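## Task

Pick up the packing tape roll sitting on the cart's upper tray and hang it on the shaft of a wall peg facing the supply shelving, so the peg's tip pokes out through the roll. The robot must not topple or finish leaning, or the task fails.

## Robot and tools

ROBOT. A Dexmate Vega on three wheels (two steerable front wheels), with a Z-folding torso (thigh, shank, chest), two 7-joint arms with two-finger grippers, and a panning and tilting head. Footprint about 0.70 m long by 0.63 m wide (0.91 m with folded arms); front edge 0.35 m ahead of the base origin. Nothing prevents tipping, and a fallen robot stays down. A loose object may occasionally get nudged by the scene.

FRAMES. Base frame: origin on the floor at the turning point (centre line, 0.185 m behind the front axle), x forward, y left, z up, metres. Hand positions, chest and target coordinates use it. The odometry frame is the base frame as it was at scene start. A hand's point lies between its fingers, 0.033 m back from closed tips; fingers run along the hand's z, close along its y, and the back (with the wrist camera) faces -x. Reported hand positions can be off, more when stretched.

move. One action per call, plus optional "cameras" (list of head_camera, left_wrist_camera, right_wrist_camera, or all; omitted/null means all, [] means none). An action is "base" and/or "joints" (optionally with "speeds", "min_time_s"), or "target" alone. No action: just state and images.
- base: a single key, an offset from where the base last measured itself. translate_m (-2 to 2, + forward), strafe_m (-2 to 2, + left; heading may drift ~0.02 rad), rotate_rad (-3.2 to 3.2, + counter-clockwise). Front wheels need up to 1.1 s to re-aim when direction changes. A drive stops after 14 s at most.
- joints: absolute targets in radians, by name, any subset. Torso: torso_hip_rad 0 to 1.57, torso_knee_rad 0 to 3.141, torso_waist_rad -1.57 to 1.57 (chest forward lean = knee - hip - waist). Left arm: shoulder_pitch -3.041..3.041 (+ down), shoulder_yaw -0.423..1.523, upper_arm_roll ±3.041, elbow -3.041..0.214 (0 straight, negative bends up), forearm_roll ±3.041, wrist_pitch ±1.366 (+ tips down), wrist_yaw -1.348..1.087, gripper 0..0.785 (0 shut). Right arm mirrors: shoulder_pitch negative is down, shoulder_yaw -1.523..0.423, wrist_pitch negative tips down, wrist_yaw -1.087..1.348. Head: head_pan_rad ±2.792 (+ left), head_tilt_rad ±1.483, head_camera_tilt_rad -1.483..1.378 (+ down). Keep head_tilt_rad at or below 0 and camera tilt within -1.1..0.9 when panning, or the head can hit the chest.
- speeds: per-action caps, translate_m/strafe_m 0.04-0.3 m/s, rotate_rad 0.1-0.6 rad/s. min_time_s 0.1-8 s stretches arm and head motions.
- target: one hand to an absolute pose in the base frame: side ("left"/"right"), x, y, z in m (-3 to 3), pitch_deg (-30 to 95; 90 fingers down, 0 level), heading_deg (0 fingers forward, + counter-clockwise), roll_deg (default 0, jaw line level; + clockwise seen from behind), heading and roll -360..360; line_only true demands a straight path. Robot must be still. Checked against the robot only, not furniture; may take a straight path up to 45 cm or a wide arc that can flip the hand. At most 9.9 s plays per call; on "short (part of ...)" resend it.
Unknown keys make a call invalid; out-of-range values are refused, and a refusal cancels the rest of that reply's move/wait/finished_scene calls.

Presets (hip, knee, waist): stand 0.469, 1.617, 1.048 (start); stand_high 0.78, 1.57, 0.44; lean_20 0.52, 1.05, 0.18; lean_45 0.52, 1.05, -0.26; low_lean_45 0, 0, -0.79. Arm fold (shoulder_pitch, shoulder_yaw, upper_arm_roll, elbow, forearm_roll, wrist_pitch, wrist_yaw): left 1, 0.5, -0.6, -2.5, 0, -0.9, 0; right -1, -0.5, 0.6, -2.5, 0, 0.9, 0. Fold before low_lean_45; in forward leans, hanging arms hit the base.

GRIPPER. Open pads make a V: gap ≈ 0.18a-0.002 m at the wrist end, 0.24a-0.002 at the hand point, 0.3a-0.002 at tips, for angle a. Soft fingers reach their angle whether holding or not; squeeze force grows the further the command is below the object's fit. Heavy objects sink ~0.02 m. Capacity ~4 kg at long reach.

wait: seconds 0-10, plus cameras; returns state. zoom_image: camera and region [x0,y0,x1,y1] in pixels of its latest image, up to 504x504. finished_scene: scene = current scene number; irreversible, the goal must hold without the robot.

RESULTS. "move" reads done or the worst status. base_status/joint_status: done, off_target (still pushing), contact_stop or time_out (target dropped; whole torso or arm group stops), not_followed (collision check withheld; cause line). Hand status: reached (within 10 mm, 2°), short (with error) or refused (with reason). base_odometry counts wheel turns; turned_by_wheels and turned_by_imu give turning since last result. IMU turn over 0.03 rad after a straight or sideways drive means a bump; a time_out or count near 0 means blocked (drive away or turn to free). base_tilt gives lean in degrees (±2° bias). Also joint torques, motor temperatures, on_its_own, and a calibration line for moved cameras.

AVOID. The base does not stop at furniture. Arms pressing hard on each other can end the scene. Contact torque at load limits (shoulder 130, upper_arm_roll/elbow 69.6, forearm/wrist 21.7 N m) causes a 10 s torque fault. Motors over 80 °C trigger a 30-60 s heat stop; back an arm off after any contact stop. Don't drop the roll from height, slam or hit fixed objects, or tip the robot.

Each tool is called after "Emit:" as name(argument=value, ...) on one line, values as JSON.

## Session

Emit:
move()

Scene clock: 0.00 s.
Joint torques (N m): no reading
Motor temperatures (°C): left_arm=[34 34 35 33 38 37 39] | right_arm=[33 32 39 34 36 34 39]
base_odometry: x=+0.000 y=+0.000 heading=+0.000
turned_by_wheels: +0.000
turned_by_imu: +0.000
base_tilt: forward=-0.7 right=-0.8
base_status: not commanded
joint_positions: torso_hip_rad=+0.469 torso_knee_rad=+1.617 torso_waist_rad=+1.048 left_shoulder_pitch_rad=+2.205 left_shoulder_yaw_rad=+0.020 left_upper_arm_roll_rad=+0.008 left_elbow_rad=-1.113 left_forearm_roll_rad=-0.008 left_wrist_pitch_rad=-0.504 left_wrist_yaw_rad=-0.013 left_gripper_rad=+0.005 right_shoulder_pitch_rad=-2.193 right_shoulder_yaw_rad=-0.017 right_upper_arm_roll_rad=+0.009 right_elbow_rad=-1.118 right_forearm_roll_rad=+0.011 right_wrist_pitch_rad=+0.500 right_wrist_yaw_rad=+0.017 right_gripper_rad=+0.005 head_pan_rad=+0.000 head_tilt_rad=+0.000 head_camera_tilt_rad=+0.000
joint_status: not commanded
chest: x=-0.0111 y=+0.0000 z=+1.4155 quat_wxyz=(+0.999, +0.000, +0.050, +0.000) (m; base frame)
left_hand: x=+0.2024 y=+0.2290 z=+0.6112 quat_wxyz=(+0.427, +0.009, +0.904, -0.006) pitch_deg=+39.4 heading_deg=-1.4 roll_deg=-0.2 back=up (m; base frame)
right_hand: x=+0.2135 y=-0.2389 z=+0.6146 quat_wxyz=(+0.433, -0.004, +0.901, +0.000) pitch_deg=+38.7 heading_deg=+0.3 roll_deg=-0.3 back=up (m; base frame)
pictures: head_camera, left_wrist_camera, right_wrist_camera

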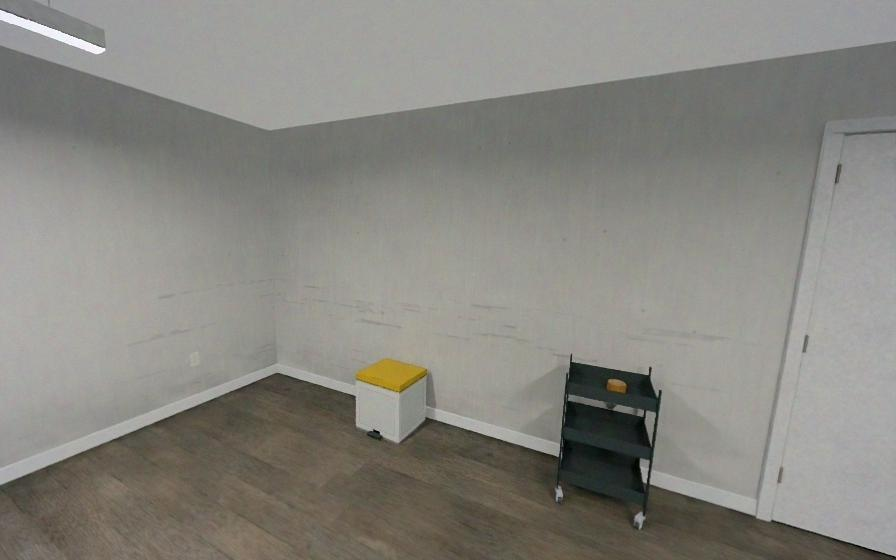

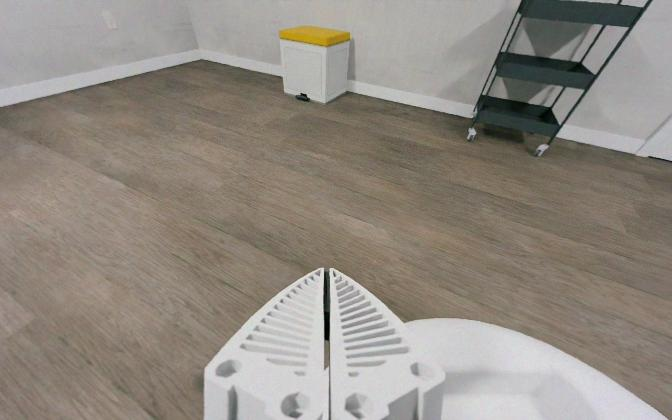

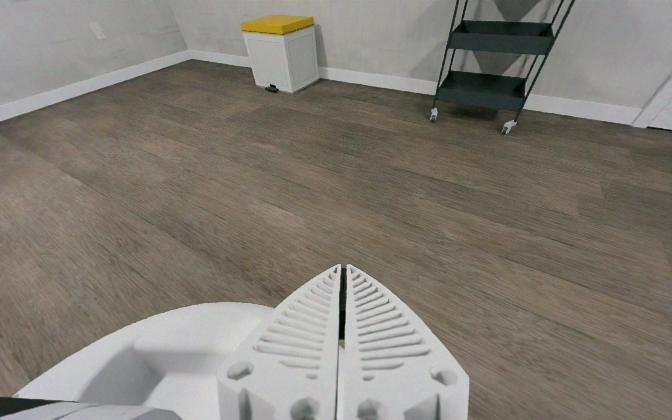

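Emit:
move(joints={"head_pan_rad": 1.6}, cameras=["head_camera"])

Emit:
move(joints={"head_pan_rad": 2.75}, cameras=["head_camera"])

Emit:
move(joints={"head_pan_rad": -1.6}, cameras=["head_camera"])

Emit:
move(joints={"head_pan_rad": -2.75}, cameras=["head_camera"])

Scene clock: 5.67 s.
Joint torques (N m): left_arm=[5.65 -1.34 1.63 -3.48 -0.12 -2.38 0.08] | right_arm=[-4.57 1.73 0.3 -1.64 0.01 2.32 -0.04]
Motor temperatures (°C): left_arm=[34 34 35 33 38 37 39] | right_arm=[33 32 39 34 36 34 39]
move: done
base_odometry: x=+0.000 y=+0.000 heading=+0.000
turned_by_wheels: +0.000
turned_by_imu: +0.000
base_tilt: forward=-0.5 right=-0.8
base_status: not commanded
joint_positions: torso_hip_rad=+0.469 torso_knee_rad=+1.617 torso_waist_rad=+1.048 left_shoulder_pitch_rad=+2.205 left_shoulder_yaw_rad=+0.020 left_upper_arm_roll_rad=+0.008 left_elbow_rad=-1.113 left_forearm_roll_rad=-0.008 left_wrist_pitch_rad=-0.504 left_wrist_yaw_rad=-0.013 left_gripper_rad=+0.005 right_shoulder_pitch_rad=-2.193 right_shoulder_yaw_rad=-0.017 right_upper_arm_roll_rad=+0.009 right_elbow_rad=-1.118 right_forearm_roll_rad=+0.011 right_wrist_pitch_rad=+0.500 right_wrist_yaw_rad=+0.017 right_gripper_rad=+0.005 head_pan_rad=+1.599 head_tilt_rad=+0.000 head_camera_tilt_rad=+0.000
joint_status: all done
chest: x=-0.0111 y=+0.0000 z=+1.4155 quat_wxyz=(+0.999, +0.000, +0.050, +0.000) (m; base frame)
left_hand: x=+0.2024 y=+0.2290 z=+0.6112 quat_wxyz=(+0.427, +0.009, +0.904, -0.006) pitch_deg=+39.4 heading_deg=-1.4 roll_deg=-0.2 back=up (m; base frame)
right_hand: x=+0.2135 y=-0.2389 z=+0.6146 quat_wxyz=(+0.433, -0.004, +0.901, +0.000) pitch_deg=+38.7 heading_deg=+0.3 roll_deg=-0.3 back=up (m; base frame)
pictures: head_camera
camera_calibration:
head_camera: T_world_to_cam=[[0.997635, 0.00611464, -0.0684666, 0.203483], [-0.0682167, -0.0344965, -0.997074, 1.51012], [-0.00845861, 0.999386, -0.0339978, 0.0131713], [0, 0, 0, 1]] pos_world=[-0.0998748, 0.0376863, 1.52008]

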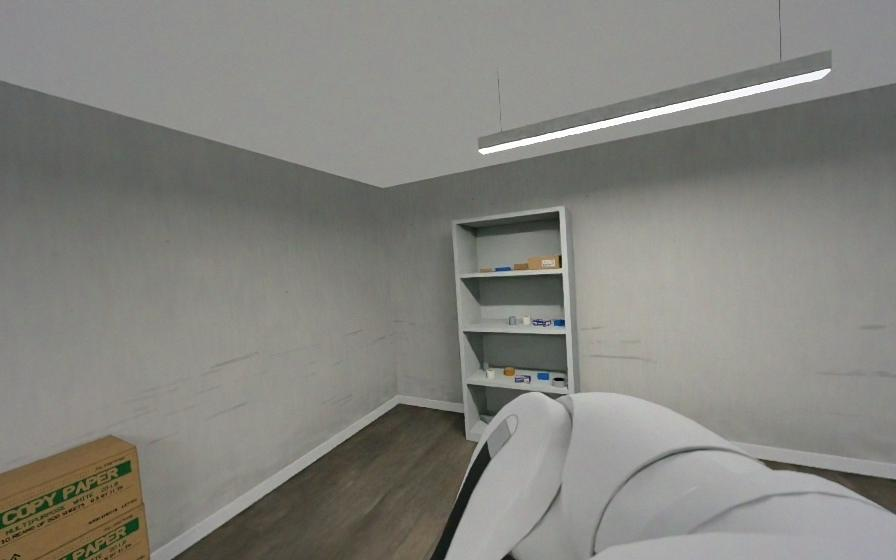

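Scene clock: 7.10 s.
Joint torques (N m): left_arm=[6.51 -1.06 0.63 -2.58 0.05 -2.7 0.47] | right_arm=[-5.41 1.14 -0.46 -2.43 -0.09 2.91 -0.17]
Motor temperatures (°C): left_arm=[34 34 35 33 38 37 39] | right_arm=[33 32 39 34 36 34 39]
move: done
base_odometry: x=+0.000 y=+0.000 heading=+0.000
turned_by_wheels: +0.000
turned_by_imu: +0.000
base_tilt: forward=-0.3 right=-0.9
base_status: not commanded
joint_positions: torso_hip_rad=+0.469 torso_knee_rad=+1.617 torso_waist_rad=+1.048 left_shoulder_pitch_rad=+2.205 left_shoulder_yaw_rad=+0.020 left_upper_arm_roll_rad=+0.008 left_elbow_rad=-1.113 left_forearm_roll_rad=-0.008 left_wrist_pitch_rad=-0.504 left_wrist_yaw_rad=-0.013 left_gripper_rad=+0.005 right_shoulder_pitch_rad=-2.193 right_shoulder_yaw_rad=-0.017 right_upper_arm_roll_rad=+0.009 right_elbow_rad=-1.118 right_forearm_roll_rad=+0.011 right_wrist_pitch_rad=+0.500 right_wrist_yaw_rad=+0.017 right_gripper_rad=+0.005 head_pan_rad=+2.749 head_tilt_rad=+0.000 head_camera_tilt_rad=+0.000
joint_status: all done
chest: x=-0.0111 y=+0.0000 z=+1.4155 quat_wxyz=(+0.999, +0.000, +0.050, +0.000) (m; base frame)
left_hand: x=+0.2024 y=+0.2290 z=+0.6112 quat_wxyz=(+0.427, +0.009, +0.904, -0.006) pitch_deg=+39.4 heading_deg=-1.4 roll_deg=-0.2 back=up (m; base frame)
right_hand: x=+0.2135 y=-0.2389 z=+0.6146 quat_wxyz=(+0.433, -0.004, +0.901, +0.000) pitch_deg=+38.7 heading_deg=+0.3 roll_deg=-0.3 back=up (m; base frame)
pictures: head_camera
camera_calibration:
head_camera: T_world_to_cam=[[0.403767, 0.914819, -0.00886249, 0.0685926], [-0.0554961, 0.0148222, -0.998349, 1.51299], [-0.913177, 0.403592, 0.0567536, -0.192261], [0, 0, 0, 1]] pos_world=[-0.119299, -0.00758061, 1.52201]

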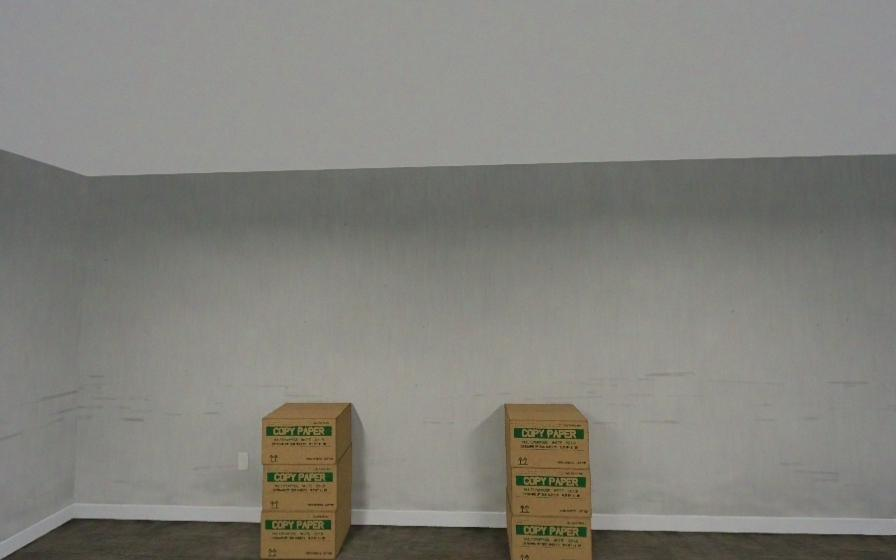

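Scene clock: 10.67 s.
Joint torques (N m): left_arm=[5.48 2.08 1.92 -1.76 0.68 -1.83 -0.05] | right_arm=[-5.37 1.81 -0.3 -1.08 0.06 2.53 -0.06]
Motor temperatures (°C): left_arm=[34 34 35 33 38 37 39] | right_arm=[33 32 39 34 36 34 39]
move: done
base_odometry: x=+0.000 y=+0.000 heading=+0.000
turned_by_wheels: +0.000
turned_by_imu: +0.000
base_tilt: forward=-0.5 right=-0.9
base_status: not commanded
joint_positions: torso_hip_rad=+0.469 torso_knee_rad=+1.617 torso_waist_rad=+1.048 left_shoulder_pitch_rad=+2.205 left_shoulder_yaw_rad=+0.020 left_upper_arm_roll_rad=+0.008 left_elbow_rad=-1.113 left_forearm_roll_rad=-0.008 left_wrist_pitch_rad=-0.504 left_wrist_yaw_rad=-0.013 left_gripper_rad=+0.005 right_shoulder_pitch_rad=-2.193 right_shoulder_yaw_rad=-0.017 right_upper_arm_roll_rad=+0.009 right_elbow_rad=-1.118 right_forearm_roll_rad=+0.011 right_wrist_pitch_rad=+0.500 right_wrist_yaw_rad=+0.017 right_gripper_rad=+0.005 head_pan_rad=-1.599 head_tilt_rad=+0.000 head_camera_tilt_rad=+0.000
joint_status: all done
chest: x=-0.0111 y=+0.0000 z=+1.4155 quat_wxyz=(+0.999, +0.000, +0.050, +0.000) (m; base frame)
left_hand: x=+0.2024 y=+0.2290 z=+0.6112 quat_wxyz=(+0.427, +0.009, +0.904, -0.006) pitch_deg=+39.4 heading_deg=-1.4 roll_deg=-0.2 back=up (m; base frame)
right_hand: x=+0.2135 y=-0.2389 z=+0.6146 quat_wxyz=(+0.433, -0.004, +0.901, +0.000) pitch_deg=+38.7 heading_deg=+0.3 roll_deg=-0.3 back=up (m; base frame)
pictures: head_camera
camera_calibration:
head_camera: T_world_to_cam=[[-0.990071, 0.0509584, 0.131009, -0.24787], [-0.12926, 0.0362415, -0.990948, 1.49618], [-0.0552452, -0.998043, -0.0292948, 0.00246855], [0, 0, 0, 1]] pos_world=[-0.0518764, -0.039129, 1.51518]

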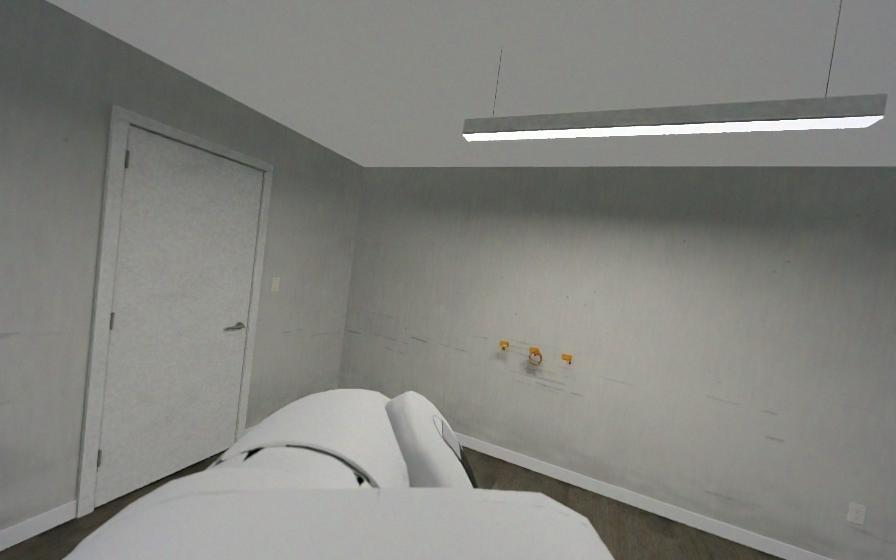

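Scene clock: 12.10 s.
Joint torques (N m): left_arm=[6.66 -0.53 0.38 -1.52 0.32 -2.36 0.25] | right_arm=[-5.41 1.1 -0.27 -2.87 -0.1 2.38 -0.04]
Motor temperatures (°C): left_arm=[34 34 35 33 38 37 39] | right_arm=[33 32 39 34 36 34 39]
move: done
base_odometry: x=+0.000 y=+0.000 heading=+0.000
turned_by_wheels: +0.000
turned_by_imu: +0.000
base_tilt: forward=-0.7 right=-1.0
base_status: not commanded
joint_positions: torso_hip_rad=+0.469 torso_knee_rad=+1.617 torso_waist_rad=+1.048 left_shoulder_pitch_rad=+2.205 left_shoulder_yaw_rad=+0.020 left_upper_arm_roll_rad=+0.008 left_elbow_rad=-1.113 left_forearm_roll_rad=-0.008 left_wrist_pitch_rad=-0.504 left_wrist_yaw_rad=-0.013 left_gripper_rad=+0.005 right_shoulder_pitch_rad=-2.193 right_shoulder_yaw_rad=-0.017 right_upper_arm_roll_rad=+0.009 right_elbow_rad=-1.118 right_forearm_roll_rad=+0.011 right_wrist_pitch_rad=+0.500 right_wrist_yaw_rad=+0.017 right_gripper_rad=+0.005 head_pan_rad=-2.749 head_tilt_rad=+0.000 head_camera_tilt_rad=+0.000
joint_status: all done
chest: x=-0.0111 y=+0.0000 z=+1.4155 quat_wxyz=(+0.999, +0.000, +0.050, +0.000) (m; base frame)
left_hand: x=+0.2024 y=+0.2290 z=+0.6112 quat_wxyz=(+0.427, +0.009, +0.904, -0.006) pitch_deg=+39.4 heading_deg=-1.4 roll_deg=-0.2 back=up (m; base frame)
right_hand: x=+0.2135 y=-0.2389 z=+0.6146 quat_wxyz=(+0.433, -0.004, +0.901, +0.000) pitch_deg=+38.7 heading_deg=+0.3 roll_deg=-0.3 back=up (m; base frame)
pictures: head_camera
camera_calibration:
head_camera: T_world_to_cam=[[-0.356301, 0.931933, 0.0674599, -0.104082], [-0.0788589, 0.041948, -0.996003, 1.5077], [-0.931037, -0.360197, 0.058545, -0.196314], [0, 0, 0, 1]] pos_world=[-0.100964, -0.0369594, 1.52019]

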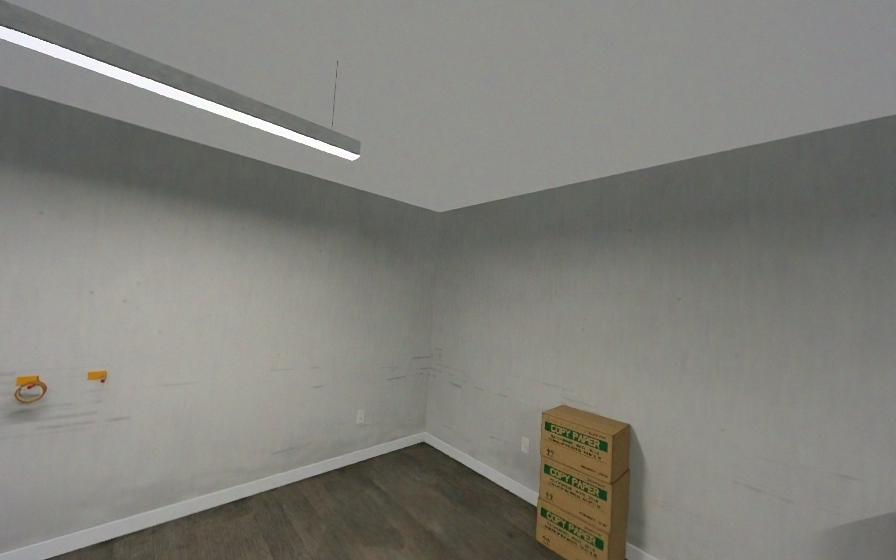

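Emit:
zoom_image(camera="head_camera", region=[0, 330, 130, 430])

Emit:
move(joints={"head_pan_rad": 0, "head_camera_tilt_rad": 0.3}, base={"rotate_rad": -0.5}, cameras=["head_camera"])

Emit:
zoom_image(camera="head_camera", region=[320, 200, 520, 400])

Scaled by 3.877 from the camera's 896x560 image, which has a finer 960x600 frame.

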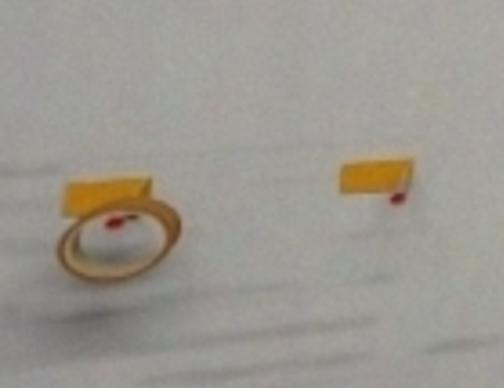

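Scene clock: 35.40 s.
Joint torques (N m): left_arm=[4.69 1.41 0.99 -3.11 0.15 -2.29 0.2] | right_arm=[-5.4 1.29 -0.09 -2.76 -0.02 2.77 -0.15]
Motor temperatures (°C): left_arm=[34 34 35 33 38 37 39] | right_arm=[33 32 39 34 36 34 38]
move: done
base_odometry: x=+0.001 y=+0.000 heading=-0.501
turned_by_wheels: -0.501
turned_by_imu: -0.499
base_tilt: forward=-0.7 right=-0.8
base_status: done
joint_positions: torso_hip_rad=+0.469 torso_knee_rad=+1.617 torso_waist_rad=+1.048 left_shoulder_pitch_rad=+2.205 left_shoulder_yaw_rad=+0.020 left_upper_arm_roll_rad=+0.008 left_elbow_rad=-1.113 left_forearm_roll_rad=-0.008 left_wrist_pitch_rad=-0.504 left_wrist_yaw_rad=-0.013 left_gripper_rad=+0.005 right_shoulder_pitch_rad=-2.193 right_shoulder_yaw_rad=-0.017 right_upper_arm_roll_rad=+0.009 right_elbow_rad=-1.118 right_forearm_roll_rad=+0.011 right_wrist_pitch_rad=+0.500 right_wrist_yaw_rad=+0.017 right_gripper_rad=+0.005 head_pan_rad=-0.001 head_tilt_rad=+0.000 head_camera_tilt_rad=+0.299
joint_status: all done
chest: x=-0.0111 y=+0.0000 z=+1.4155 quat_wxyz=(+0.999, +0.000, +0.050, +0.000) (m; base frame)
left_hand: x=+0.2024 y=+0.2290 z=+0.6112 quat_wxyz=(+0.427, +0.009, +0.904, -0.006) pitch_deg=+39.4 heading_deg=-1.4 roll_deg=-0.2 back=up (m; base frame)
right_hand: x=+0.2135 y=-0.2389 z=+0.6146 quat_wxyz=(+0.433, -0.004, +0.901, +0.000) pitch_deg=+38.7 heading_deg=+0.3 roll_deg=-0.3 back=up (m; base frame)
pictures: head_camera
camera_calibration:
head_camera: T_world_to_cam=[[-0.0090091, -0.999243, 0.0378391, -0.0329469], [-0.421121, -0.0305299, -0.906491, 1.34819], [0.90696, -0.0241015, -0.420527, 0.657835], [0, 0, 0, 1]] pos_world=[-0.0291768, 0.0240929, 1.5]

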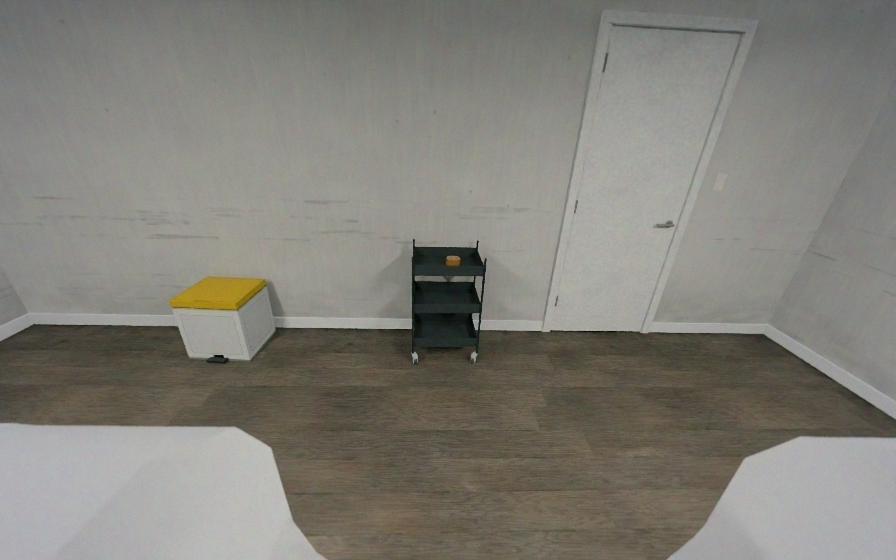

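Scaled by 2.520 from the camera's 896x560 image, which has a finer 960x600 frame.

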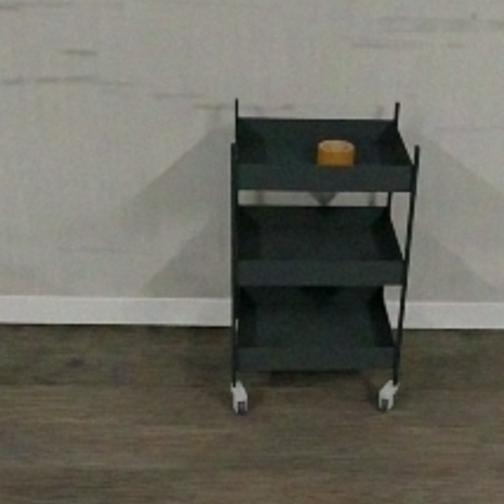

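Emit:
move(base={"translate_m": 1.2}, joints={"head_camera_tilt_rad": 0.6}, cameras=["head_camera"])

Emit:
move(base={"strafe_m": 0.14}, cameras=["head_camera"])

Emit:
zoom_image(camera="head_camera", region=[370, 150, 620, 400])

Emit:
move(target={"side": "right", "x": 0.5, "y": -0.26, "z": 0.95, "pitch_deg": 90, "heading_deg": 0}, cameras=[])

Scene clock: 85.80 s.
Joint torques (N m): left_arm=[6.81 1.01 -0.38 -2.17 0.54 -2.36 -0.16] | right_arm=[-4.54 1.64 -0.73 -1.54 0.05 2.85 -0.05]
Motor temperatures (°C): left_arm=[34 34 35 33 38 37 39] | right_arm=[33 32 39 34 36 34 38]
move: done
base_odometry: x=+1.052 y=-0.579 heading=-0.502
turned_by_wheels: -0.002
turned_by_imu: -0.009
base_tilt: forward=-0.5 right=-0.8
base_status: done
joint_positions: torso_hip_rad=+0.469 torso_knee_rad=+1.617 torso_waist_rad=+1.048 left_shoulder_pitch_rad=+2.205 left_shoulder_yaw_rad=+0.020 left_upper_arm_roll_rad=+0.008 left_elbow_rad=-1.113 left_forearm_roll_rad=-0.008 left_wrist_pitch_rad=-0.504 left_wrist_yaw_rad=-0.013 left_gripper_rad=+0.005 right_shoulder_pitch_rad=-2.193 right_shoulder_yaw_rad=-0.017 right_upper_arm_roll_rad=+0.009 right_elbow_rad=-1.118 right_forearm_roll_rad=+0.011 right_wrist_pitch_rad=+0.500 right_wrist_yaw_rad=+0.017 right_gripper_rad=+0.005 head_pan_rad=-0.001 head_tilt_rad=+0.000 head_camera_tilt_rad=+0.599
joint_status: all done
chest: x=-0.0111 y=+0.0000 z=+1.4155 quat_wxyz=(+0.999, +0.000, +0.050, +0.000) (m; base frame)
left_hand: x=+0.2024 y=+0.2290 z=+0.6112 quat_wxyz=(+0.427, +0.009, +0.904, -0.006) pitch_deg=+39.4 heading_deg=-1.4 roll_deg=-0.2 back=up (m; base frame)
right_hand: x=+0.2135 y=-0.2389 z=+0.6146 quat_wxyz=(+0.433, -0.004, +0.901, +0.000) pitch_deg=+38.7 heading_deg=+0.3 roll_deg=-0.3 back=up (m; base frame)
pictures: head_camera
camera_calibration:
head_camera: T_world_to_cam=[[0.00258897, -0.999254, 0.0385302, -0.033058], [-0.670186, -0.0303306, -0.741573, 1.08416], [0.742188, -0.0239025, -0.669765, 1.01437], [0, 0, 0, 1]] pos_world=[-0.02618, 0.0240961, 1.48465]

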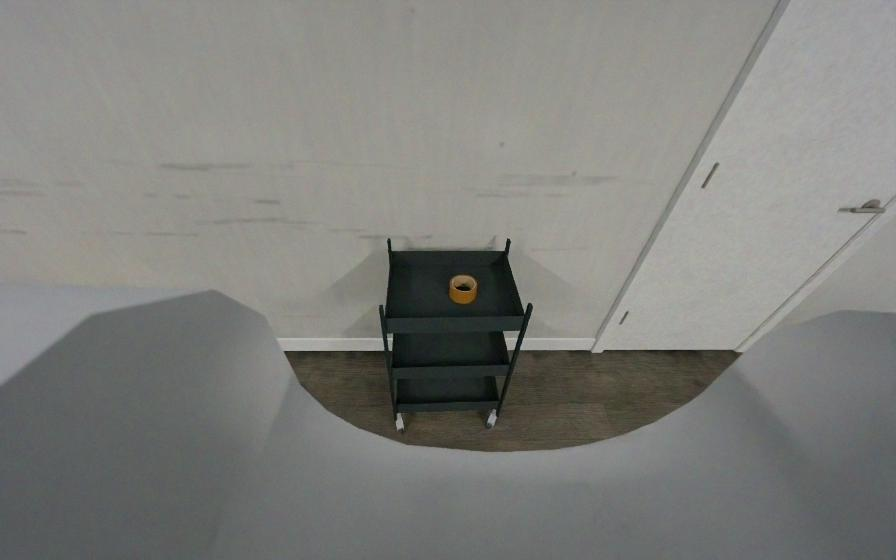

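Scene clock: 88.97 s.
Joint torques (N m): left_arm=[5.2 1.51 0.11 -2 -0.03 -1.31 0.61] | right_arm=[-4.92 2.31 -0.15 -2.35 -0.14 2.94 -0.12]
Motor temperatures (°C): left_arm=[34 34 35 33 38 37 39] | right_arm=[33 32 39 34 36 34 38]
move: done
base_odometry: x=+1.120 y=-0.456 heading=-0.502
turned_by_wheels: +0.000
turned_by_imu: -0.008
base_tilt: forward=-0.6 right=-0.7
base_status: done
joint_positions: torso_hip_rad=+0.469 torso_knee_rad=+1.617 torso_waist_rad=+1.048 left_shoulder_pitch_rad=+2.205 left_shoulder_yaw_rad=+0.020 left_upper_arm_roll_rad=+0.008 left_elbow_rad=-1.113 left_forearm_roll_rad=-0.008 left_wrist_pitch_rad=-0.504 left_wrist_yaw_rad=-0.013 left_gripper_rad=+0.005 right_shoulder_pitch_rad=-2.193 right_shoulder_yaw_rad=-0.017 right_upper_arm_roll_rad=+0.009 right_elbow_rad=-1.118 right_forearm_roll_rad=+0.011 right_wrist_pitch_rad=+0.500 right_wrist_yaw_rad=+0.017 right_gripper_rad=+0.005 head_pan_rad=+0.000 head_tilt_rad=+0.000 head_camera_tilt_rad=+0.599
joint_status: not commanded
chest: x=-0.0111 y=+0.0000 z=+1.4155 quat_wxyz=(+0.999, +0.000, +0.050, +0.000) (m; base frame)
left_hand: x=+0.2024 y=+0.2290 z=+0.6112 quat_wxyz=(+0.427, +0.009, +0.904, -0.006) pitch_deg=+39.4 heading_deg=-1.4 roll_deg=-0.2 back=up (m; base frame)
right_hand: x=+0.2135 y=-0.2389 z=+0.6146 quat_wxyz=(+0.433, -0.004, +0.901, +0.000) pitch_deg=+38.7 heading_deg=+0.3 roll_deg=-0.3 back=up (m; base frame)
pictures: head_camera
camera_calibration:
head_camera: T_world_to_cam=[[0.00279763, -0.99925, 0.0386099, -0.0331729], [-0.670185, -0.0305296, -0.741566, 1.08416], [0.742189, -0.0238011, -0.669768, 1.01438], [0, 0, 0, 1]] pos_world=[-0.0261799, 0.0240943, 1.48465]

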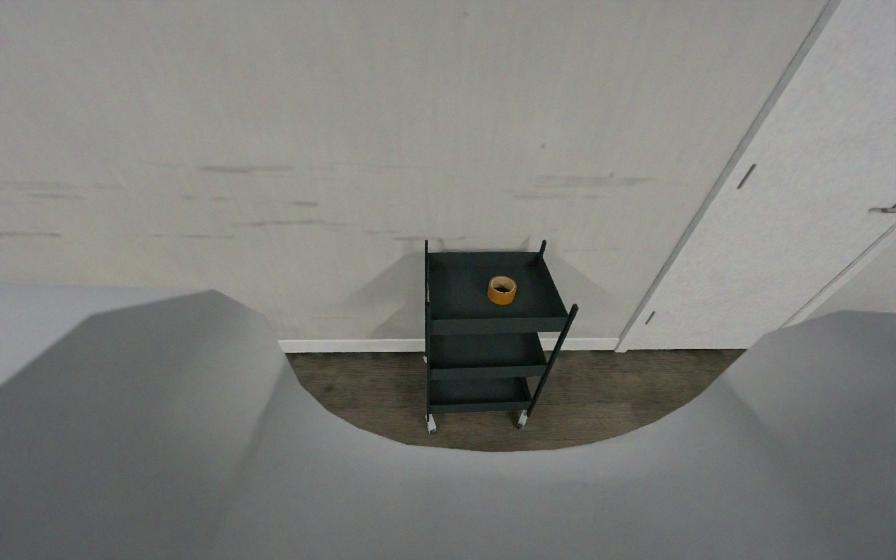

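Scaled by 2.016 from the camera's 896x560 image, which has a finer 960x600 frame.

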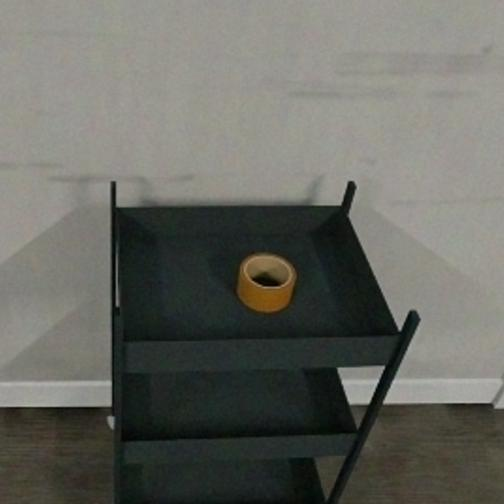

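Scene clock: 96.80 s.
Joint torques (N m): left_arm=[5.93 -0.67 0.54 -3.16 0.19 -1.91 0.08] | right_arm=[32.23 -3.12 4.71 -1.66 0.89 -0.05 -0.17]
Motor temperatures (°C): left_arm=[34 34 35 33 38 37 39] | right_arm=[34 32 39 34 36 34 38]
move: done
base_odometry: x=+1.120 y=-0.456 heading=-0.502
turned_by_wheels: +0.000
turned_by_imu: -0.001
base_tilt: forward=-0.4 right=-0.8
base_status: not commanded
joint_positions: torso_hip_rad=+0.469 torso_knee_rad=+1.617 torso_waist_rad=+1.048 left_shoulder_pitch_rad=+2.205 left_shoulder_yaw_rad=+0.020 left_upper_arm_roll_rad=+0.008 left_elbow_rad=-1.113 left_forearm_roll_rad=-0.008 left_wrist_pitch_rad=-0.504 left_wrist_yaw_rad=-0.013 left_gripper_rad=+0.005 right_shoulder_pitch_rad=-0.233 right_shoulder_yaw_rad=-0.877 right_upper_arm_roll_rad=-1.366 right_elbow_rad=-1.343 right_forearm_roll_rad=-0.389 right_wrist_pitch_rad=+1.106 right_wrist_yaw_rad=+1.345 right_gripper_rad=+0.005 head_pan_rad=+0.000 head_tilt_rad=+0.000 head_camera_tilt_rad=+0.599
joint_status: not commanded
chest: x=-0.0111 y=+0.0000 z=+1.4155 quat_wxyz=(+0.999, +0.000, +0.050, +0.000) (m; base frame)
left_hand: x=+0.2024 y=+0.2290 z=+0.6112 quat_wxyz=(+0.427, +0.009, +0.904, -0.006) pitch_deg=+39.4 heading_deg=-1.4 roll_deg=-0.2 back=up (m; base frame)
right_hand: x=+0.4992 y=-0.2572 z=+0.9488 quat_wxyz=(+0.003, -1.000, +0.000, +0.001) pitch_deg=+89.6 heading_deg=+180.0 roll_deg=+0.0 (m; base frame)
right_hand_status: reached (checked arc [no straight line was possible; over the whole arc the hand travels 1.08 m to end 0.44 m from its start, up to 0.42 m off the straight line; right_shoulder_pitch_rad turns most, 1.96 rad; on the way or at its end the hand turns up to 180 deg from its attitude at the start], planned for 6.5 s): 3 mm and 0.4 deg off.
pictures: none
No camera images: "cameras" was empty.

Emit:
move(joints={"right_shoulder_pitch_rad": -1.2, "right_shoulder_yaw_rad": -0.05, "right_upper_arm_roll_rad": 0, "right_elbow_rad": -1.3, "right_forearm_roll_rad": 0, "right_wrist_pitch_rad": -1.0, "right_wrist_yaw_rad": 0, "right_gripper_rad": 0.3}, cameras=["head_camera", "right_wrist_camera"])

Scene clock: 131.90 s.
Joint torques (N m): left_arm=[5.94 -1.16 0.66 -4.36 -0.1 -2.04 0.11] | right_arm=[-14.95 3.17 3.71 3.21 -0.69 -7.65 -1.02]
Motor temperatures (°C): left_arm=[34 34 35 33 38 37 39] | right_arm=[35 32 39 34 36 34 38]
move: done
base_odometry: x=+1.120 y=-0.456 heading=-0.502
turned_by_wheels: +0.000
turned_by_imu: -0.001
base_tilt: forward=-0.6 right=-0.8
base_status: not commanded
joint_positions: torso_hip_rad=+0.469 torso_knee_rad=+1.617 torso_waist_rad=+1.048 left_shoulder_pitch_rad=+2.205 left_shoulder_yaw_rad=+0.020 left_upper_arm_roll_rad=+0.008 left_elbow_rad=-1.113 left_forearm_roll_rad=-0.008 left_wrist_pitch_rad=-0.504 left_wrist_yaw_rad=-0.013 left_gripper_rad=+0.005 right_shoulder_pitch_rad=-1.196 right_shoulder_yaw_rad=-0.052 right_upper_arm_roll_rad=-0.004 right_elbow_rad=-1.301 right_forearm_roll_rad=-0.001 right_wrist_pitch_rad=-0.993 right_wrist_yaw_rad=+0.004 right_gripper_rad=+0.300 head_pan_rad=+0.000 head_tilt_rad=+0.000 head_camera_tilt_rad=+0.599
joint_status: all done
chest: x=-0.0115 y=+0.0000 z=+1.4155 quat_wxyz=(+0.999, +0.000, +0.050, +0.000) (m; base frame)
left_hand: x=+0.2024 y=+0.2290 z=+0.6113 quat_wxyz=(+0.427, +0.009, +0.904, -0.006) pitch_deg=+39.4 heading_deg=-1.4 roll_deg=-0.2 back=up (m; base frame)
right_hand: x=+0.6307 y=-0.2676 z=+0.7460 quat_wxyz=(+0.287, -0.003, +0.958, -0.025) pitch_deg=+56.5 heading_deg=-4.8 roll_deg=-5.1 back=up (m; base frame)
pictures: head_camera, right_wrist_camera
camera_calibration:
head_camera: T_world_to_cam=[[0.00277533, -0.99925, 0.0386102, -0.0331766], [-0.669815, -0.0305268, -0.7419, 1.08447], [0.742523, -0.0238027, -0.669398, 1.01419], [0, 0, 0, 1]] pos_world=[-0.0265741, 0.0240943, 1.48475]
right_wrist_camera: T_world_to_cam=[[0.0152475, -0.999811, 0.0120368, -0.281716], [-0.892365, -0.0190375, -0.450914, 0.947232], [0.451058, -0.00386592, -0.892486, 0.537018], [0, 0, 0, 1]] pos_world=[0.607345, -0.261553, 0.909792]

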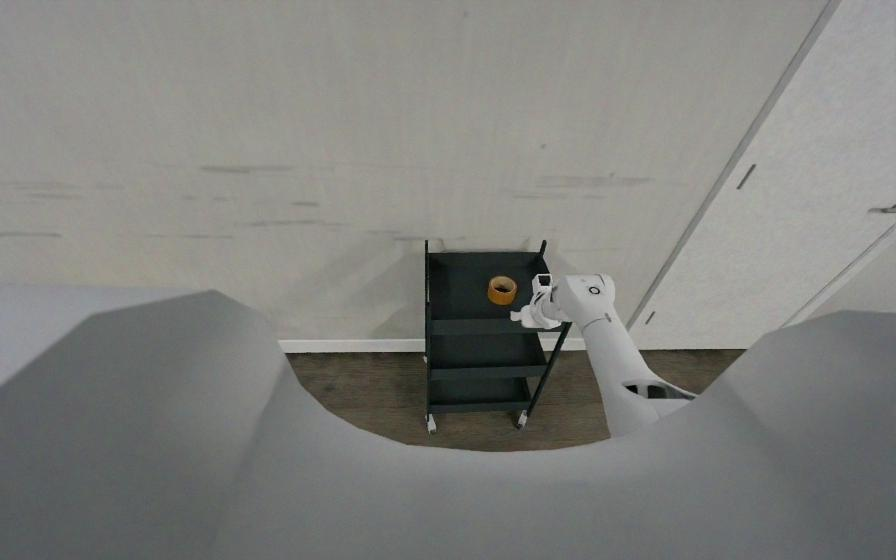

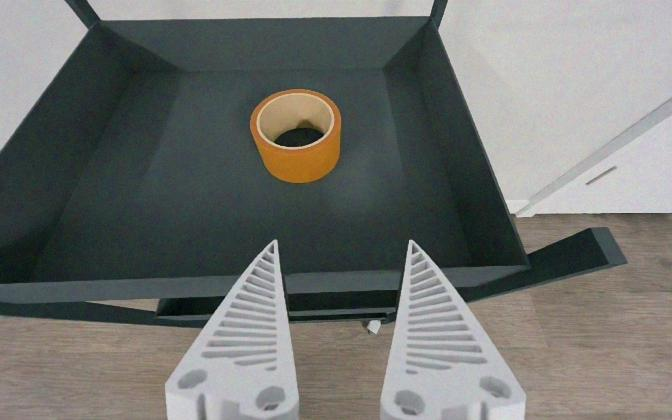

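Emit:
move(target={"side": "right", "x": 0.60, "y": -0.262, "z": 0.82, "pitch_deg": 60, "heading_deg": 0, "roll_deg": 0, "line_only": true}, cameras=["right_wrist_camera"])

Emit:
move(base={"translate_m": 0.21}, speeds={"translate_m": 0.15}, cameras=["head_camera", "right_wrist_camera"])

Scene clock: 149.27 s.
Joint torques (N m): left_arm=[6.38 -0.54 0.16 -3.3 0.11 -2.2 0.45] | right_arm=[-17.28 -0.55 4.7 4.4 -1 -9.35 -1.15]
Motor temperatures (°C): left_arm=[34 33 34 32 38 37 39] | right_arm=[35 31 39 34 36 37 38]
move: refused
base_odometry: x=+1.120 y=-0.456 heading=-0.502
turned_by_wheels: +0.000
turned_by_imu: -0.001
base_tilt: forward=-0.6 right=-0.9
base_status: not commanded
joint_positions: torso_hip_rad=+0.469 torso_knee_rad=+1.617 torso_waist_rad=+1.048 left_shoulder_pitch_rad=+2.205 left_shoulder_yaw_rad=+0.020 left_upper_arm_roll_rad=+0.008 left_elbow_rad=-1.113 left_forearm_roll_rad=-0.008 left_wrist_pitch_rad=-0.504 left_wrist_yaw_rad=-0.013 left_gripper_rad=+0.005 right_shoulder_pitch_rad=-1.199 right_shoulder_yaw_rad=-0.050 right_upper_arm_roll_rad=+0.000 right_elbow_rad=-1.301 right_forearm_roll_rad=+0.000 right_wrist_pitch_rad=-0.998 right_wrist_yaw_rad=+0.000 right_gripper_rad=+0.300 head_pan_rad=+0.000 head_tilt_rad=+0.000 head_camera_tilt_rad=+0.599
joint_status: not commanded
chest: x=-0.0116 y=+0.0000 z=+1.4155 quat_wxyz=(+0.999, +0.000, +0.050, +0.000) (m; base frame)
left_hand: x=+0.2024 y=+0.2290 z=+0.6113 quat_wxyz=(+0.427, +0.009, +0.904, -0.006) pitch_deg=+39.4 heading_deg=-1.4 roll_deg=-0.2 back=up (m; base frame)
right_hand: x=+0.6277 y=-0.2680 z=+0.7437 quat_wxyz=(+0.284, -0.001, +0.958, -0.025) pitch_deg=+56.9 heading_deg=-4.9 roll_deg=-5.0 back=up (m; base frame)
right_hand_status: refused: you asked line_only, and the move would not run on a straight line (no straight line was possible) but on a checked arc of 1.5 s: over the whole arc the hand travels 0.08 m to end 0.08 m from its start, up to 0.01 m off the straight line; right_wrist_pitch_rad turns most, 0.37 rad; on the way or at its end the hand turns up to 4 deg from its attitude at the start. Nothing moved.
pictures: right_wrist_camera
camera_calibration:
right_wrist_camera: T_world_to_cam=[[0.0107519, -0.999889, 0.0103568, -0.278019], [-0.895199, -0.01424, -0.44544, 0.942485], [0.445538, -0.00448206, -0.895252, 0.541658], [0, 0, 0, 1]] pos_world=[0.605372, -0.262139, 0.90762]

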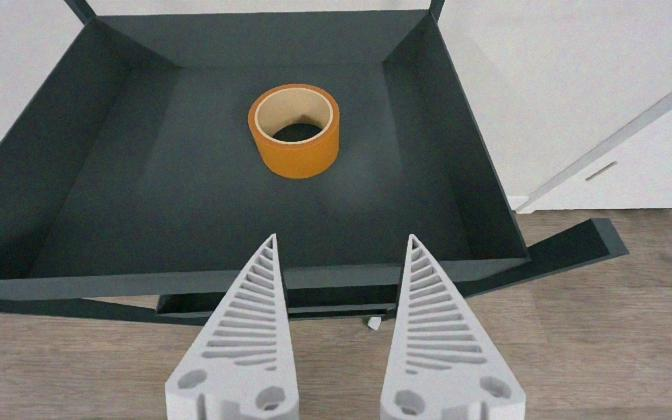

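not run: a stop came earlier in this reply.

Emit:
move(target={"side": "right", "x": 0.60, "y": -0.258, "z": 0.82, "pitch_deg": 60, "heading_deg": 0, "roll_deg": 0}, cameras=[])

Emit:
move(base={"translate_m": 0.21}, speeds={"translate_m": 0.15}, cameras=["head_camera", "right_wrist_camera"])

Scene clock: 155.40 s.
Joint torques (N m): left_arm=[4.21 1.02 1.8 -4.16 0.76 -2.34 0.4] | right_arm=[7.17 -3.24 -1.67 -6.11 0.54 2.03 -0.42]
Motor temperatures (°C): left_arm=[34 33 34 32 38 37 39] | right_arm=[35 31 39 34 36 37 38]
move: done
base_odometry: x=+1.120 y=-0.456 heading=-0.502
turned_by_wheels: +0.000
turned_by_imu: -0.001
base_tilt: forward=-0.7 right=-1.0
base_status: not commanded
joint_positions: torso_hip_rad=+0.469 torso_knee_rad=+1.617 torso_waist_rad=+1.048 left_shoulder_pitch_rad=+2.205 left_shoulder_yaw_rad=+0.020 left_upper_arm_roll_rad=+0.008 left_elbow_rad=-1.113 left_forearm_roll_rad=-0.008 left_wrist_pitch_rad=-0.504 left_wrist_yaw_rad=-0.013 left_gripper_rad=+0.005 right_shoulder_pitch_rad=-1.221 right_shoulder_yaw_rad=-0.164 right_upper_arm_roll_rad=-0.025 right_elbow_rad=-1.644 right_forearm_roll_rad=+0.341 right_wrist_pitch_rad=-1.362 right_wrist_yaw_rad=-0.183 right_gripper_rad=+0.300 head_pan_rad=+0.000 head_tilt_rad=+0.000 head_camera_tilt_rad=+0.599
joint_status: not commanded
chest: x=-0.0113 y=+0.0000 z=+1.4155 quat_wxyz=(+0.999, +0.000, +0.050, +0.000) (m; base frame)
left_hand: x=+0.2024 y=+0.2290 z=+0.6113 quat_wxyz=(+0.427, +0.009, +0.904, -0.006) pitch_deg=+39.4 heading_deg=-1.4 roll_deg=-0.2 back=up (m; base frame)
right_hand: x=+0.6008 y=-0.2585 z=+0.8191 quat_wxyz=(+0.259, +0.001, +0.966, +0.000) pitch_deg=+60.0 heading_deg=-0.1 roll_deg=+0.0 back=up (m; base frame)
right_hand_status: reached (checked arc [no straight line was possible; over the whole arc the hand travels 0.08 m to end 0.08 m from its start, up to 0.01 m off the straight line; right_wrist_pitch_rad turns most, 0.37 rad; on the way or at its end the hand turns up to 4 deg from its attitude at the start], planned for 1.5 s): 1 mm and 0.1 deg off.
pictures: none
No camera images: "cameras" was empty.

Scene clock: 158.53 s.
Joint torques (N m): left_arm=[8.17 0.34 0.92 -2.08 0.31 -2.65 0.07] | right_arm=[8.97 -2.56 -2.41 -7.69 0.45 2.05 -0.13]
Motor temperatures (°C): left_arm=[34 33 34 32 38 37 39] | right_arm=[35 31 39 34 36 37 38]
move: done
base_odometry: x=+1.304 y=-0.557 heading=-0.503
turned_by_wheels: -0.001
turned_by_imu: -0.001
base_tilt: forward=-0.5 right=-0.9
base_status: done
joint_positions: torso_hip_rad=+0.469 torso_knee_rad=+1.617 torso_waist_rad=+1.048 left_shoulder_pitch_rad=+2.205 left_shoulder_yaw_rad=+0.020 left_upper_arm_roll_rad=+0.008 left_elbow_rad=-1.113 left_forearm_roll_rad=-0.008 left_wrist_pitch_rad=-0.504 left_wrist_yaw_rad=-0.013 left_gripper_rad=+0.005 right_shoulder_pitch_rad=-1.221 right_shoulder_yaw_rad=-0.165 right_upper_arm_roll_rad=-0.025 right_elbow_rad=-1.648 right_forearm_roll_rad=+0.345 right_wrist_pitch_rad=-1.366 right_wrist_yaw_rad=-0.186 right_gripper_rad=+0.300 head_pan_rad=+0.000 head_tilt_rad=+0.000 head_camera_tilt_rad=+0.599
joint_status: not commanded
chest: x=-0.0111 y=+0.0000 z=+1.4155 quat_wxyz=(+0.999, +0.000, +0.050, +0.000) (m; base frame)
left_hand: x=+0.2024 y=+0.2290 z=+0.6112 quat_wxyz=(+0.427, +0.009, +0.904, -0.006) pitch_deg=+39.4 heading_deg=-1.4 roll_deg=-0.2 back=up (m; base frame)
right_hand: x=+0.6003 y=-0.2581 z=+0.8198 quat_wxyz=(+0.259, +0.000, +0.966, +0.000) pitch_deg=+60.0 heading_deg=+0.0 roll_deg=+0.0 back=up (m; base frame)
pictures: head_camera, right_wrist_camera
camera_calibration:
head_camera: T_world_to_cam=[[0.00279739, -0.99925, 0.0386096, -0.0331725], [-0.670185, -0.0305293, -0.741566, 1.08416], [0.742189, -0.0238011, -0.669768, 1.01438], [0, 0, 0, 1]] pos_world=[-0.0261799, 0.0240943, 1.48465]
right_wrist_camera: T_world_to_cam=[[0.0212848, -0.999028, -0.0386028, -0.234603], [-0.917383, -0.0041671, -0.397984, 0.929047], [0.397437, 0.0438845, -0.91658, 0.680874], [0, 0, 0, 1]] pos_world=[0.586681, -0.260383, 0.984765]

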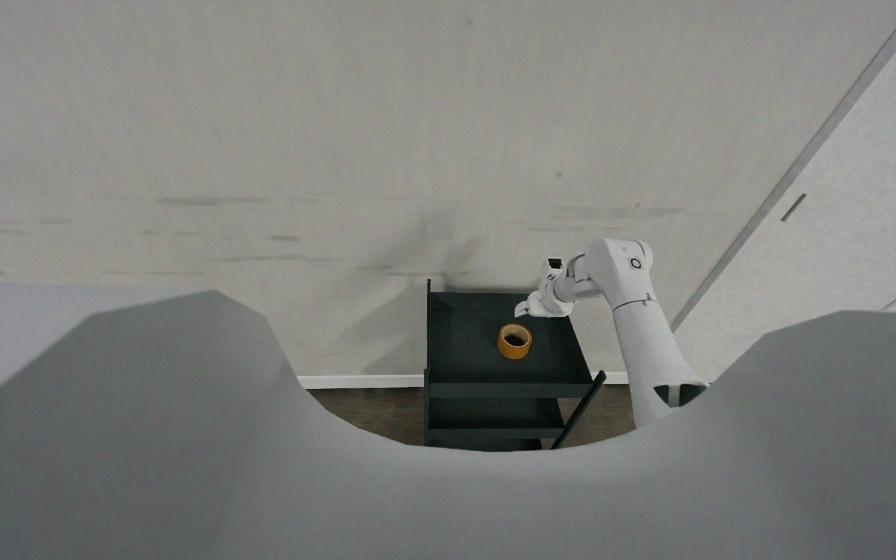

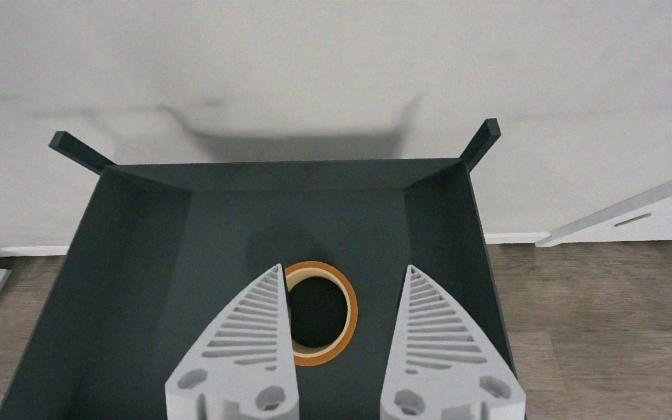

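Emit:
zoom_image(camera="right_wrist_camera", region=[240, 230, 440, 390])

Scaled by 2.520 from the camera's 672x420 image, which has a finer 960x600 frame.

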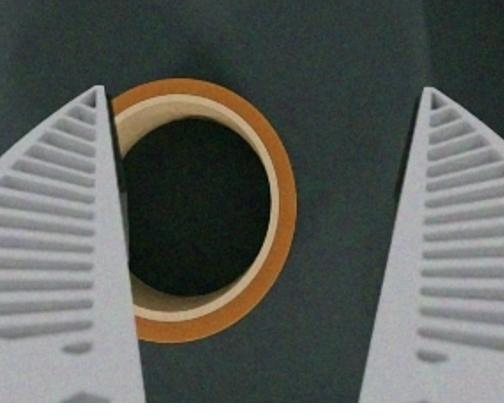

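Emit:
move(target={"side": "right", "x": 0.575, "y": -0.267, "z": 0.78, "pitch_deg": 63, "heading_deg": 0, "roll_deg": 0}, cameras=["head_camera", "right_wrist_camera"])

Emit:
zoom_image(camera="right_wrist_camera", region=[240, 230, 440, 390])

Scene clock: 184.40 s.
Joint torques (N m): left_arm=[6.69 2.03 0.26 -2.01 -0.18 -1.55 0.77] | right_arm=[8.07 -3.92 -1.7 -5.47 0.2 1.46 0.04]
Motor temperatures (°C): left_arm=[34 33 34 32 38 37 39] | right_arm=[34 31 39 35 36 35 38]
move: done
base_odometry: x=+1.304 y=-0.557 heading=-0.503
turned_by_wheels: +0.000
turned_by_imu: +0.000
base_tilt: forward=-0.6 right=-0.9
base_status: not commanded
joint_positions: torso_hip_rad=+0.469 torso_knee_rad=+1.617 torso_waist_rad=+1.048 left_shoulder_pitch_rad=+2.205 left_shoulder_yaw_rad=+0.020 left_upper_arm_roll_rad=+0.008 left_elbow_rad=-1.113 left_forearm_roll_rad=-0.008 left_wrist_pitch_rad=-0.504 left_wrist_yaw_rad=-0.013 left_gripper_rad=+0.005 right_shoulder_pitch_rad=-1.252 right_shoulder_yaw_rad=-0.190 right_upper_arm_roll_rad=-0.035 right_elbow_rad=-1.591 right_forearm_roll_rad=+0.345 right_wrist_pitch_rad=-1.325 right_wrist_yaw_rad=-0.160 right_gripper_rad=+0.300 head_pan_rad=+0.000 head_tilt_rad=+0.000 head_camera_tilt_rad=+0.599
joint_status: not commanded
chest: x=-0.0111 y=+0.0000 z=+1.4155 quat_wxyz=(+0.999, +0.000, +0.050, +0.000) (m; base frame)
left_hand: x=+0.2024 y=+0.2290 z=+0.6112 quat_wxyz=(+0.427, +0.009, +0.904, -0.006) pitch_deg=+39.4 heading_deg=-1.4 roll_deg=-0.2 back=up (m; base frame)
right_hand: x=+0.5770 y=-0.2665 z=+0.7829 quat_wxyz=(+0.235, +0.000, +0.972, +0.000) pitch_deg=+62.8 heading_deg=+0.0 roll_deg=+0.0 back=up (m; base frame)
right_hand_status: reached (straight line, planned for 0.5 s): 4 mm and 0.2 deg off.
pictures: head_camera, right_wrist_camera
camera_calibration:
head_camera: T_world_to_cam=[[0.00279739, -0.99925, 0.0386096, -0.0331725], [-0.670185, -0.0305293, -0.741566, 1.08416], [0.742189, -0.0238011, -0.669768, 1.01438], [0, 0, 0, 1]] pos_world=[-0.0261799, 0.0240943, 1.48465]
right_wrist_camera: T_world_to_cam=[[0.0194862, -0.999028, -0.0395508, -0.242049], [-0.935538, -0.00426488, -0.353201, 0.868243], [0.352689, 0.0438838, -0.934711, 0.696657], [0, 0, 0, 1]] pos_world=[0.571287, -0.268683, 0.948264]

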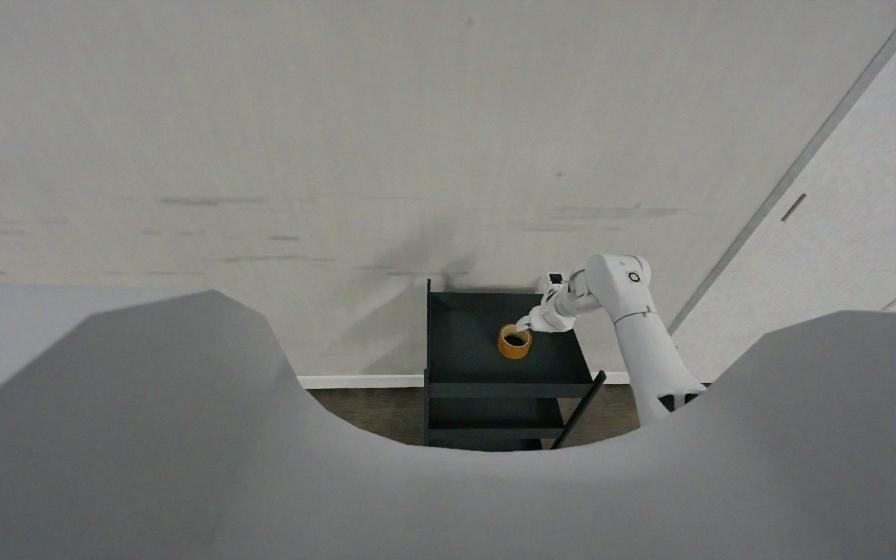

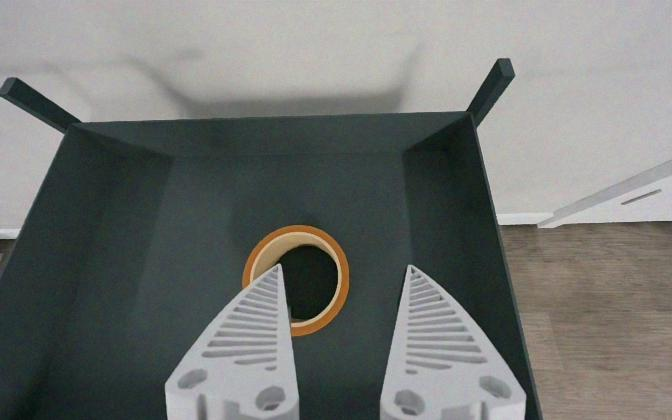

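Scaled by 2.520 from the camera's 672x420 image, which has a finer 960x600 frame.

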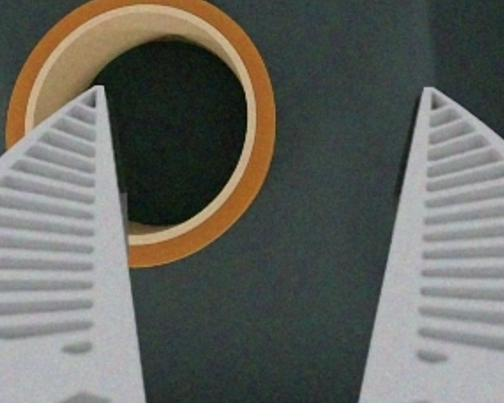

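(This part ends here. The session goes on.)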